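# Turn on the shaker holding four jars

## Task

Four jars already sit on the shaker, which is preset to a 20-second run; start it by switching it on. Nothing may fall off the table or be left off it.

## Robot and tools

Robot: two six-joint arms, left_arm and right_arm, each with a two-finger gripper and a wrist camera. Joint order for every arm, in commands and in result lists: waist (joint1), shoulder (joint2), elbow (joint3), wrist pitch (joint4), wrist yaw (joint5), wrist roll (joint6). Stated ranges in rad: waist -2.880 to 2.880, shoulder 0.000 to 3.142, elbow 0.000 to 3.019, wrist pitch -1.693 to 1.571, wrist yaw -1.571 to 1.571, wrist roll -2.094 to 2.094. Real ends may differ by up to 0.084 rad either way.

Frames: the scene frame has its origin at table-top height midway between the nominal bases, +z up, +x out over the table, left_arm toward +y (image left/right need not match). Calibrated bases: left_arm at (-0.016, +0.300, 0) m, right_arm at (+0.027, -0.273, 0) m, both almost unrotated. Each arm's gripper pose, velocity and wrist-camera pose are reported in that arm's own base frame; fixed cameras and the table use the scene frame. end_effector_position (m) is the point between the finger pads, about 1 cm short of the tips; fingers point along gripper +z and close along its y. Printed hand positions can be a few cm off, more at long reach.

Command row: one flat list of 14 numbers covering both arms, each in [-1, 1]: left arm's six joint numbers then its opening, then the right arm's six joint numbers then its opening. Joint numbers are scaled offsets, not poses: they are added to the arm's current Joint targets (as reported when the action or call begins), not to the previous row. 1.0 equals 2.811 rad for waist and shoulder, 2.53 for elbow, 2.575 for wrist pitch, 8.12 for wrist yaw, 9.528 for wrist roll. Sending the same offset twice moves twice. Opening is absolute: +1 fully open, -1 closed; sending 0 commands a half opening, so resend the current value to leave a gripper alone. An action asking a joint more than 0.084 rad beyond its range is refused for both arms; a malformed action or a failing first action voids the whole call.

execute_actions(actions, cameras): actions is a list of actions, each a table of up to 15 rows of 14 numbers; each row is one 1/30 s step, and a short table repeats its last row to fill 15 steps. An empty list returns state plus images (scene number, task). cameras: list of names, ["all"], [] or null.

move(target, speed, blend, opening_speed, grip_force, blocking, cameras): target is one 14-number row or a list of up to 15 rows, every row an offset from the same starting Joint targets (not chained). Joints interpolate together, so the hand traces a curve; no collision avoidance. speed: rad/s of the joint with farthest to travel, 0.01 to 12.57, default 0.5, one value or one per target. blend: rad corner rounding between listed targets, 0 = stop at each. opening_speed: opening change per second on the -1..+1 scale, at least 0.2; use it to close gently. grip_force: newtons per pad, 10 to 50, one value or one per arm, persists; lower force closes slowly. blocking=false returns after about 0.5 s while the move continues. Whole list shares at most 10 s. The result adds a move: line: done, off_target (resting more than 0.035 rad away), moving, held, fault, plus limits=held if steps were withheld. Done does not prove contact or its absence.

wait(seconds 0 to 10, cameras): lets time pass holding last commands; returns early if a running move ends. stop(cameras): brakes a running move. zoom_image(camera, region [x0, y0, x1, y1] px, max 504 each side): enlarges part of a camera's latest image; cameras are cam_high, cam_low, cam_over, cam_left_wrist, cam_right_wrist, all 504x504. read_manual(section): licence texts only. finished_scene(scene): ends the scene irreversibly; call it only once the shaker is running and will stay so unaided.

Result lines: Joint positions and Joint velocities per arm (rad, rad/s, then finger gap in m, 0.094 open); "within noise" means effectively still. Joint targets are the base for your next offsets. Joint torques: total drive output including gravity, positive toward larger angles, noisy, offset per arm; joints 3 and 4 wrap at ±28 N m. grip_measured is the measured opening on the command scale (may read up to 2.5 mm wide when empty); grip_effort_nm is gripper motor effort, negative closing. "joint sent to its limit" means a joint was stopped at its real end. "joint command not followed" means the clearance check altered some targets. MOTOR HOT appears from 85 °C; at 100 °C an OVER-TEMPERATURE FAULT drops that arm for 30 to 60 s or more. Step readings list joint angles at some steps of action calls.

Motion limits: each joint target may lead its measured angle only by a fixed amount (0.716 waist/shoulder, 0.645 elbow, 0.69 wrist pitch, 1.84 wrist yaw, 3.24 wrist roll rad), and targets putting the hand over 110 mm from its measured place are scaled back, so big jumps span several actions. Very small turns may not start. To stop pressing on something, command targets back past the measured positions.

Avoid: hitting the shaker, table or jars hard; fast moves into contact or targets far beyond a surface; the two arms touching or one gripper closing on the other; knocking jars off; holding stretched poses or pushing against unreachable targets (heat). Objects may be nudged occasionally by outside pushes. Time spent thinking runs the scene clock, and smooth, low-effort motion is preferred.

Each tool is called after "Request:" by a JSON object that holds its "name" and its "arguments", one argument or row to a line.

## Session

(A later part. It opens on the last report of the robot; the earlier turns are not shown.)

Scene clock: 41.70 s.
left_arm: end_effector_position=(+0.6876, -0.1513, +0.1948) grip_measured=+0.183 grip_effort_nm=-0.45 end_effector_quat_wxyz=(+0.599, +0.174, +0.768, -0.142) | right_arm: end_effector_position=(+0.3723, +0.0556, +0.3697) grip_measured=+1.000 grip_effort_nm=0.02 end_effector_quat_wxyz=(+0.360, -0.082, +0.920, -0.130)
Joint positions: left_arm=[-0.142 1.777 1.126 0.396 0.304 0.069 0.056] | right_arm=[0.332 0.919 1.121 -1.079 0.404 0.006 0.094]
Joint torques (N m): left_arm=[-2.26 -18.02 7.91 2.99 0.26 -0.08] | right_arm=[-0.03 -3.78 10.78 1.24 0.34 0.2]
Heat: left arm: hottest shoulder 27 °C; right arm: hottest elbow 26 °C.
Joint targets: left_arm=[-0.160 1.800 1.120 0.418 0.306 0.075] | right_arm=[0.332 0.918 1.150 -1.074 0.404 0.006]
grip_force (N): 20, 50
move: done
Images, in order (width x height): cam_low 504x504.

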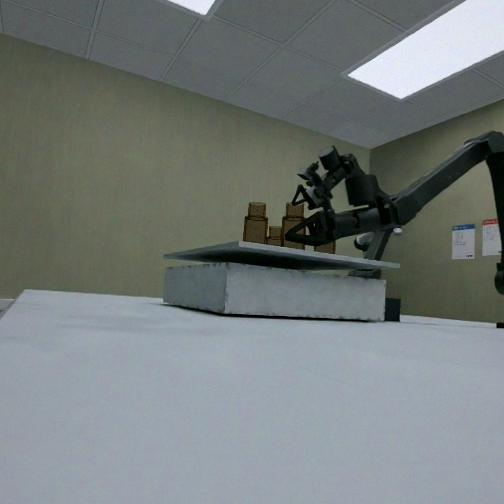

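Request:
{"name": "move", "arguments": {
  "target": [
    [0.0064,-0.0043,0,-0.006,0,0,0.1,0,0,0,0,0,0,1],
    [0.0064,-0.0043,0,-0.006,0,0,0.85,0,0,0,0,0,0,1]
  ],
  "speed": 0.03,
  "opening_speed": 0.3,
  "cameras": ["cam_low","cam_left_wrist","cam_high"]
}}

Request:
{"name": "zoom_image", "arguments": {
  "camera": "cam_high",
  "region": [280, 240, 400, 360]
}}

Scene clock: 45.83 s.
left_arm: end_effector_position=(+0.6876, -0.1514, +0.1948) grip_measured=+0.848 grip_effort_nm=0.11 end_effector_quat_wxyz=(+0.599, +0.174, +0.768, -0.142) | right_arm: end_effector_position=(+0.3723, +0.0556, +0.3697) grip_measured=+1.000 grip_effort_nm=0.02 end_effector_quat_wxyz=(+0.360, -0.082, +0.920, -0.130)
Joint positions: left_arm=[-0.142 1.777 1.126 0.396 0.304 0.069 0.087] | right_arm=[0.332 0.919 1.121 -1.079 0.404 0.006 0.094]
Joint torques (N m): left_arm=[-0.73 -19.08 7.97 2.26 0.25 -0.07] | right_arm=[0.03 -3.72 10.77 1.25 0.35 0.21]
Heat: left arm: hottest shoulder 27 °C; right arm: hottest elbow 26 °C.
Joint targets: left_arm=[-0.142 1.788 1.120 0.403 0.306 0.075] | right_arm=[0.332 0.918 1.150 -1.074 0.404 0.006]
grip_force (N): 20, 50
move: done
Images, in order (width x height): cam_high 504x504, cam_low 504x504, cam_left_wrist 504x504.

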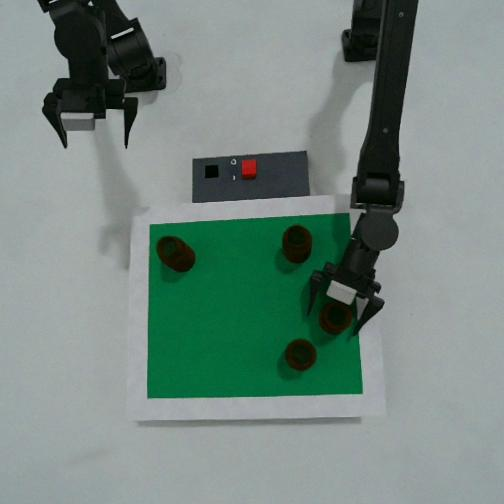

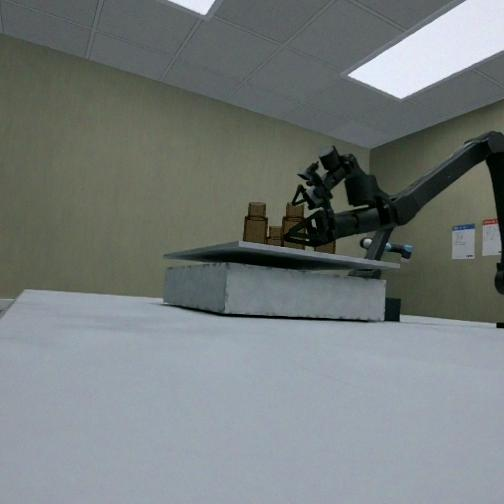

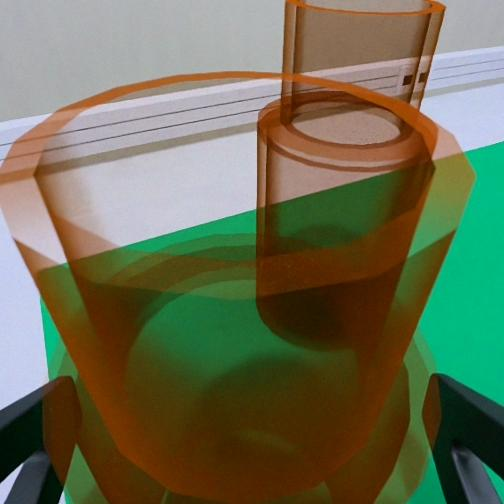

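Scaled by 4.200 from the camera's 504x504 image, which has a finer 720x720 frame.

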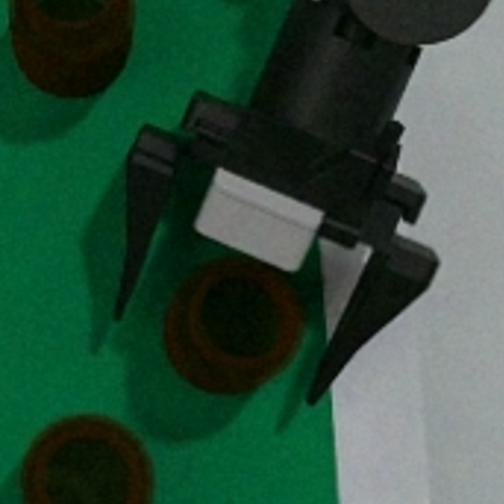

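Request:
{"name": "move", "arguments": {
  "target": [0.0363,-0.1078,-0.1411,0.0225,0.0112,0.0031,0.85,0,0,0,0,0,0,1],
  "speed": 0.15,
  "grip_force": 50,
  "cameras": ["cam_left_wrist","cam_high"]
}}

Scene clock: 50.10 s.
left_arm: end_effector_position=(+0.5695, -0.0999, +0.1952) grip_measured=+0.848 grip_effort_nm=0.11 end_effector_quat_wxyz=(+0.592, +0.178, +0.772, -0.145) | right_arm: end_effector_position=(+0.3723, +0.0556, +0.3697) grip_measured=+1.000 grip_effort_nm=0.02 end_effector_quat_wxyz=(+0.360, -0.082, +0.920, -0.130)
Joint positions: left_arm=[-0.057 1.499 0.776 0.442 0.394 0.097 0.087] | right_arm=[0.332 0.919 1.121 -1.079 0.404 0.006 0.094]
Joint torques (N m): left_arm=[0.26 -15.27 7.06 2.78 0.32 -0.07] | right_arm=[0.09 -3.72 10.78 1.26 0.34 0.21]
Heat: left arm: hottest shoulder 27 °C; right arm: hottest elbow 26 °C.
Joint targets: left_arm=[-0.040 1.485 0.763 0.461 0.397 0.105] | right_arm=[0.332 0.918 1.150 -1.074 0.404 0.006]
move: done
Images, in order (width x height): cam_high 504x504, cam_left_wrist 504x504.

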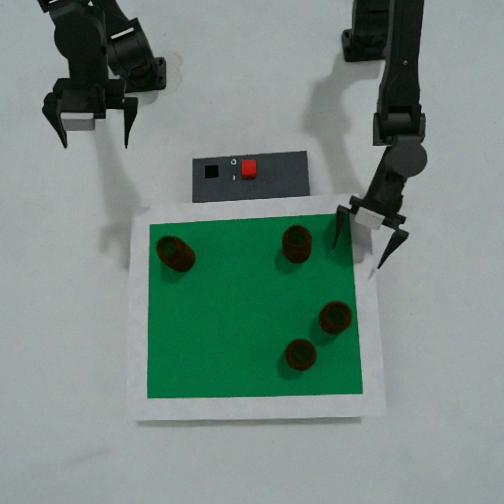

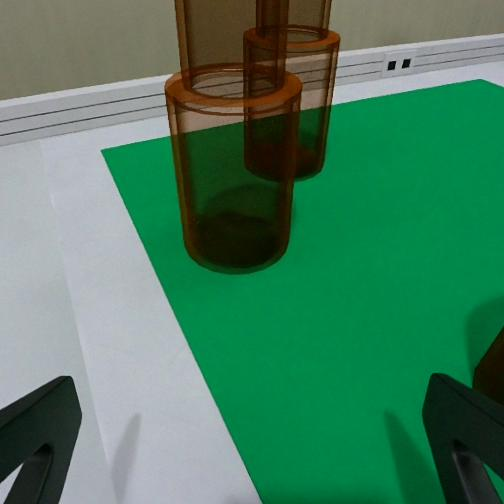

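Request:
{"name": "move", "arguments": {
  "target": [
    [-0.0036,-0.0836,0.2123,-0.4509,-0.0366,0.0205,-1,0,0,0,0,0,0,1],
    [-0.1992,-0.0125,0.2123,-0.7344,-0.0489,0.0782,-1,0,0,0,0,0,0,1],
    [-0.2134,0.0480,0.2320,-0.6617,-0.0489,0.0831,-1,0,0,0,0,0,0,1],
    [-0.2348,0.0658,0.1885,-0.6287,-0.0489,0.0831,-1,0,0,0,0,0,0,1]
  ],
  "speed": [0.6,0.5,0.3,0.1],
  "blend": [0.1,0.05,0,0],
  "opening_speed": 1,
  "cameras": ["cam_left_wrist","cam_over","cam_high"]
}}

Scene clock: 57.60 s.
left_arm: end_effector_position=(+0.3652, -0.2988, +0.1046) grip_measured=-0.977 grip_effort_nm=-1.01 end_effector_quat_wxyz=(-0.001, +0.708, +0.707, -0.001) | right_arm: end_effector_position=(+0.3723, +0.0556, +0.3697) grip_measured=+1.000 grip_effort_nm=0.02 end_effector_quat_wxyz=(+0.360, -0.082, +0.920, -0.130)
Joint positions: left_arm=[-0.684 1.653 1.251 -1.17 0.003 0.889 0.001] | right_arm=[0.332 0.919 1.121 -1.079 0.404 0.006 0.094]
Joint torques (N m): left_arm=[-1.9 -15.62 7.19 0.79 0.04 -0.05] | right_arm=[0.03 -3.78 10.8 1.22 0.34 0.21]
Heat: left arm: hottest shoulder 27 °C; right arm: hottest elbow 27 °C.
Joint targets: left_arm=[-0.700 1.670 1.240 -1.158 0.000 0.896] | right_arm=[0.332 0.918 1.150 -1.074 0.404 0.006]
move: done
Images, in order (width x height): cam_high 504x504, cam_over 504x504, cam_left_wrist 504x504.

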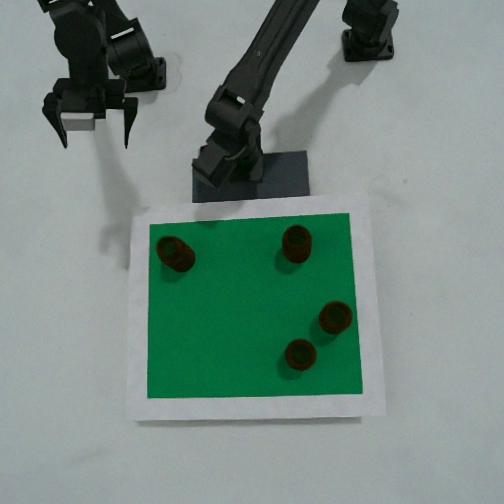

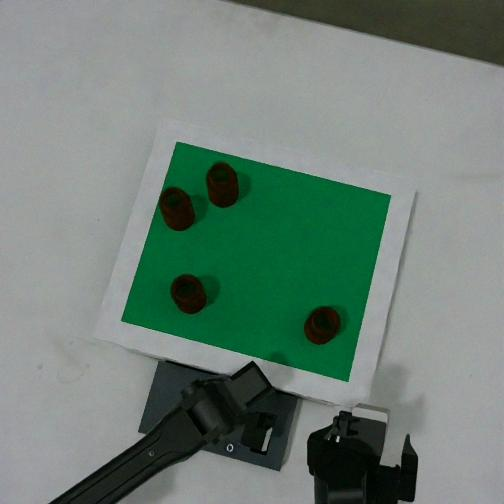

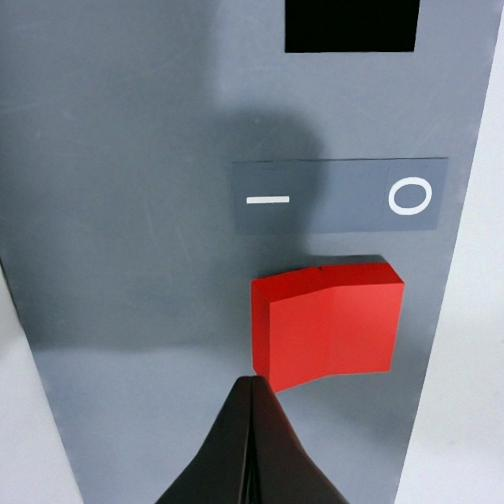

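Request:
{"name": "move", "arguments": {
  "target": [
    [0.0213,-0.0249,0.0356,-0.0357,0,0,-1,0,0,0,0,0,0,1],
    [-0.0050,-0.0060,-0.0083,0.0021,0,0,-1,0,0,0,0,0,0,1],
    [-0.0050,0.0078,-0.0281,0.0363,0,0,-1,0,0,0,0,0,0,1]
  ],
  "speed": [0.2,0.1,0.03],
  "cameras": ["cam_left_wrist"]
}}

Scene clock: 64.50 s.
left_arm: end_effector_position=(+0.3602, -0.3028, +0.0860) grip_measured=-0.978 grip_effort_nm=-1.01 end_effector_quat_wxyz=(+0.016, +0.713, +0.701, +0.003) | right_arm: end_effector_position=(+0.3723, +0.0556, +0.3697) grip_measured=+1.000 grip_effort_nm=0.02 end_effector_quat_wxyz=(+0.360, -0.082, +0.920, -0.130)
Joint positions: left_arm=[-0.699 1.65 1.193 -1.08 -0.002 0.889 0.001] | right_arm=[0.332 0.919 1.121 -1.079 0.404 0.006 0.094]
Joint torques (N m): left_arm=[-2.02 -13.22 6.06 1.03 0.25 -0.06] | right_arm=[0.15 -3.55 10.8 1.25 0.34 0.2]
Heat: left arm: hottest shoulder 27 °C; right arm: hottest elbow 27 °C.
Joint targets: left_arm=[-0.714 1.692 1.168 -1.064 0.000 0.897] | right_arm=[0.332 0.918 1.150 -1.074 0.404 0.006]
move: off_target (left_arm); left_arm: the shoulder is farthest, 0.041 rad from its target
Images, in order (width x height): cam_left_wrist 504x504.

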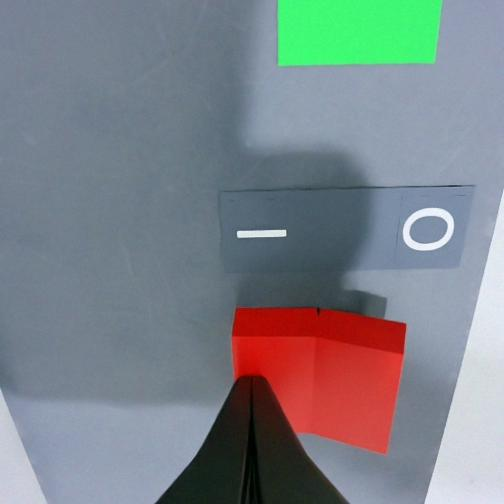

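On. Retreat as before.

Request:
{"name": "move", "arguments": {
  "target": [
    [0,-0.0317,0.0632,-0.0672,0,0,-1,0,0,0,0,0,0,1],
    [0,-0.11,0.0632,-0.167,0,0,-1,0,0,0,0,0,0,1]
  ],
  "speed": [0.25,0.5],
  "blend": [0.05,0],
  "cameras": ["cam_high","cam_over"]
}}

Request:
{"name": "wait", "arguments": {
  "seconds": 4,
  "cameras": ["cam_high","cam_over"]
}}

Scene clock: 66.67 s.
left_arm: end_effector_position=(+0.3009, -0.2530, +0.2289) grip_measured=-0.978 grip_effort_nm=-1.01 end_effector_quat_wxyz=(-0.007, +0.713, +0.701, +0.000) | right_arm: end_effector_position=(+0.3723, +0.0556, +0.3697) grip_measured=+1.000 grip_effort_nm=0.02 end_effector_quat_wxyz=(+0.360, -0.082, +0.920, -0.130)
Joint positions: left_arm=[-0.699 1.38 1.279 -1.485 -0.002 0.89 0.001] | right_arm=[0.332 0.919 1.121 -1.079 0.404 0.006 0.094]
Joint torques (N m): left_arm=[-2.08 -12.34 12.38 -0.08 0.25 -0.05] | right_arm=[-0.15 -3.78 10.78 1.26 0.34 0.21]
Heat: left arm: hottest shoulder 27 °C; right arm: hottest elbow 27 °C.
Joint targets: left_arm=[-0.714 1.383 1.328 -1.495 0.000 0.897] | right_arm=[0.332 0.918 1.150 -1.074 0.404 0.006]
move: off_target (left_arm); left_arm: the elbow is farthest, 0.048 rad from its target
Images, in order (width x height): cam_high 504x504, cam_over 504x504.

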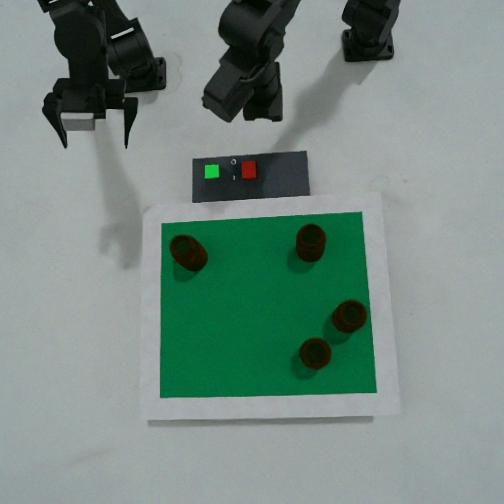

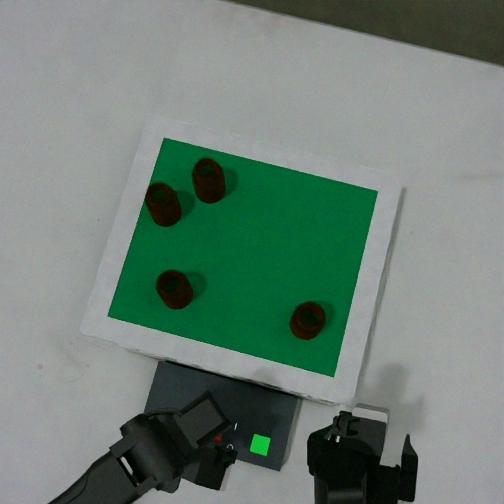

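Scene clock: 70.67 s.
left_arm: end_effector_position=(+0.3009, -0.2530, +0.2289) grip_measured=-0.978 grip_effort_nm=-1.01 end_effector_quat_wxyz=(-0.007, +0.713, +0.701, +0.000) | right_arm: end_effector_position=(+0.3723, +0.0556, +0.3697) grip_measured=+1.000 grip_effort_nm=0.02 end_effector_quat_wxyz=(+0.360, -0.082, +0.920, -0.130)
Joint positions: left_arm=[-0.699 1.38 1.279 -1.485 -0.002 0.89 0.001] | right_arm=[0.332 0.919 1.121 -1.079 0.404 0.006 0.094]
Joint torques (N m): left_arm=[-2.08 -12.63 12.56 -0.12 0.25 -0.07] | right_arm=[-0.03 -3.84 10.74 1.25 0.34 0.2]
Heat: left arm: hottest shoulder 27 °C; right arm: hottest elbow 27 °C.
Joint targets: left_arm=[-0.714 1.383 1.328 -1.494 0.000 0.897] | right_arm=[0.332 0.918 1.150 -1.074 0.404 0.006]
Tool commands: left_gripper/opening=-1.0 right_gripper/opening=+1.0
wait: 4.00 s; at rest by 0.17 s
Images, in order (width x height): cam_high 504x504, cam_over 504x504.

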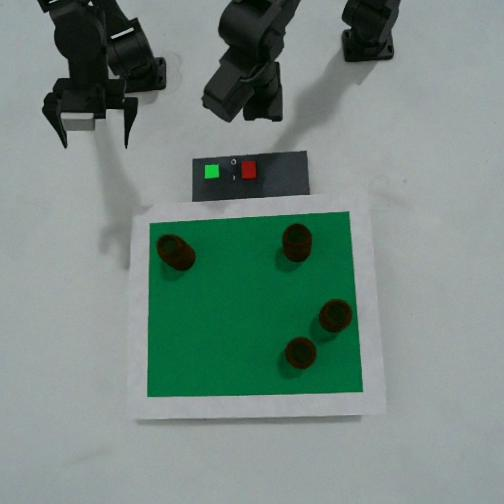

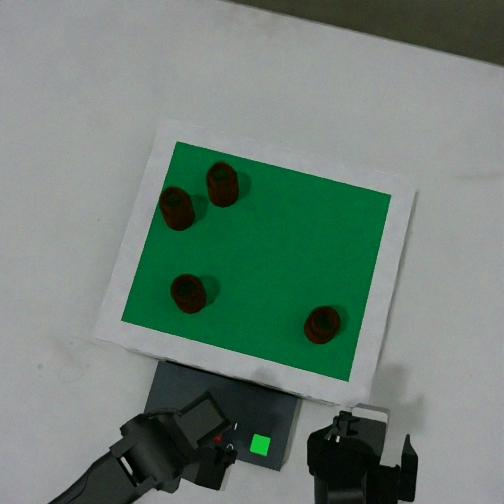

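Request:
{"name": "wait", "arguments": {
  "seconds": 10
}}

Request:
{"name": "wait", "arguments": {
  "seconds": 3.3,
  "cameras": ["cam_high","cam_over"]
}}

Request:
{"name": "wait", "arguments": {
  "seconds": 0.4,
  "cameras": ["cam_high"]
}}

Scene clock: 81.30 s.
left_arm: end_effector_position=(+0.3009, -0.2530, +0.2289) grip_measured=-0.978 grip_effort_nm=-1.01 end_effector_quat_wxyz=(-0.007, +0.713, +0.701, +0.000) | right_arm: end_effector_position=(+0.3723, +0.0556, +0.3697) grip_measured=+1.000 grip_effort_nm=0.02 end_effector_quat_wxyz=(+0.360, -0.082, +0.920, -0.130)
Joint positions: left_arm=[-0.699 1.38 1.279 -1.485 -0.002 0.89 0.001] | right_arm=[0.332 0.919 1.121 -1.079 0.404 0.006 0.094]
Joint torques (N m): left_arm=[-2.08 -12.57 12.55 -0.12 0.25 -0.06] | right_arm=[0.03 -3.72 10.77 1.25 0.35 0.21]
Heat: left arm: hottest shoulder 27 °C; right arm: hottest elbow 28 °C.
Joint targets: left_arm=[-0.714 1.383 1.328 -1.494 0.000 0.897] | right_arm=[0.332 0.918 1.150 -1.074 0.404 0.006]
Tool commands: left_gripper/opening=-1.0 right_gripper/opening=+1.0
wait: 10.00 s; at rest from the start

Scene clock: 84.60 s.
left_arm: end_effector_position=(+0.3009, -0.2530, +0.2289) grip_measured=-0.978 grip_effort_nm=-1.01 end_effector_quat_wxyz=(-0.007, +0.713, +0.701, +0.000) | right_arm: end_effector_position=(+0.3723, +0.0556, +0.3697) grip_measured=+1.000 grip_effort_nm=0.02 end_effector_quat_wxyz=(+0.360, -0.082, +0.920, -0.130)
Joint positions: left_arm=[-0.699 1.38 1.279 -1.485 -0.002 0.89 0.001] | right_arm=[0.332 0.919 1.121 -1.079 0.404 0.006 0.094]
Joint torques (N m): left_arm=[-2.08 -12.51 12.59 -0.12 0.25 -0.05] | right_arm=[0.03 -3.66 10.76 1.26 0.34 0.21]
Heat: left arm: hottest shoulder 27 °C; right arm: hottest elbow 28 °C.
Joint targets: left_arm=[-0.714 1.383 1.328 -1.494 0.000 0.897] | right_arm=[0.332 0.918 1.150 -1.074 0.404 0.006]
Tool commands: left_gripper/opening=-1.0 right_gripper/opening=+1.0
wait: 3.30 s; at rest by 0.17 s
Images, in order (width x height): cam_high 504x504, cam_over 504x504.

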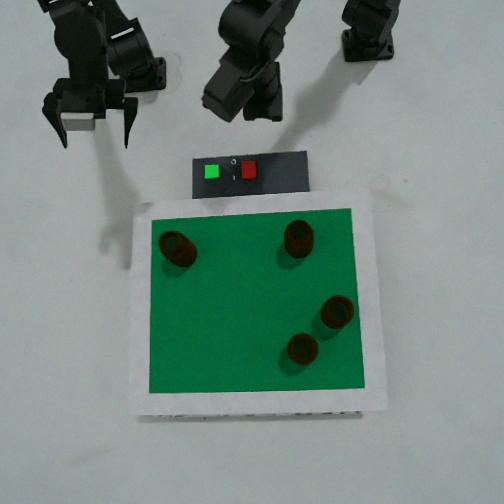

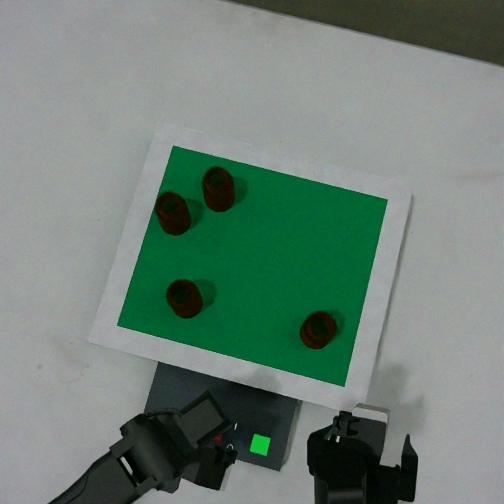

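Scene clock: 85.00 s.
left_arm: end_effector_position=(+0.3009, -0.2530, +0.2289) grip_measured=-0.978 grip_effort_nm=-1.01 end_effector_quat_wxyz=(-0.007, +0.713, +0.701, +0.000) | right_arm: end_effector_position=(+0.3723, +0.0556, +0.3697) grip_measured=+1.000 grip_effort_nm=0.02 end_effector_quat_wxyz=(+0.360, -0.082, +0.920, -0.130)
Joint positions: left_arm=[-0.699 1.38 1.279 -1.485 -0.002 0.89 0.001] | right_arm=[0.332 0.919 1.121 -1.079 0.404 0.006 0.094]
Joint torques (N m): left_arm=[-2.02 -12.57 12.57 -0.14 0.24 -0.07] | right_arm=[0.03 -3.72 10.77 1.26 0.34 0.2]
Heat: left arm: hottest shoulder 27 °C; right arm: hottest elbow 28 °C.
Joint targets: left_arm=[-0.714 1.383 1.328 -1.494 0.000 0.897] | right_arm=[0.332 0.918 1.150 -1.074 0.404 0.006]
Tool commands: left_gripper/opening=-1.0 right_gripper/opening=+1.0
wait: 0.40 s; at rest by 0.17 s
Images, in order (width x height): cam_high 504x504.

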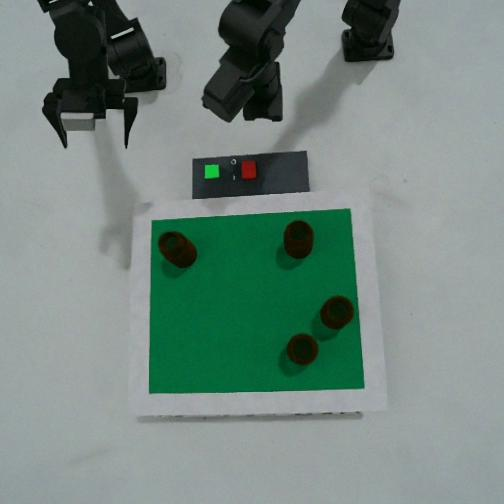

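Request:
{"name": "wait", "arguments": {
  "seconds": 0.7,
  "cameras": ["cam_high"]
}}

Scene clock: 85.87 s.
left_arm: end_effector_position=(+0.3009, -0.2530, +0.2289) grip_measured=-0.978 grip_effort_nm=-1.01 end_effector_quat_wxyz=(-0.007, +0.713, +0.701, +0.000) | right_arm: end_effector_position=(+0.3723, +0.0556, +0.3697) grip_measured=+1.000 grip_effort_nm=0.02 end_effector_quat_wxyz=(+0.360, -0.082, +0.920, -0.130)
Joint positions: left_arm=[-0.699 1.38 1.279 -1.485 -0.002 0.89 0.001] | right_arm=[0.332 0.919 1.121 -1.079 0.404 0.006 0.094]
Joint torques (N m): left_arm=[-2.02 -12.63 12.56 -0.1 0.25 -0.06] | right_arm=[-0.03 -3.66 10.78 1.24 0.34 0.2]
Heat: left arm: hottest shoulder 27 °C; right arm: hottest elbow 28 °C.
Joint targets: left_arm=[-0.714 1.383 1.328 -1.494 0.000 0.897] | right_arm=[0.332 0.918 1.150 -1.074 0.404 0.006]
Tool commands: left_gripper/opening=-1.0 right_gripper/opening=+1.0
wait: 0.70 s; at rest from the start
Images, in order (width x height): cam_high 504x504.

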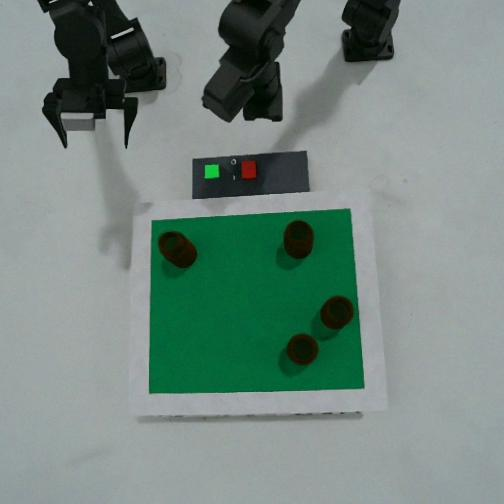

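Request:
{"name": "finished_scene", "arguments": {
  "scene": 2
}}

The scene is finished: the task was done.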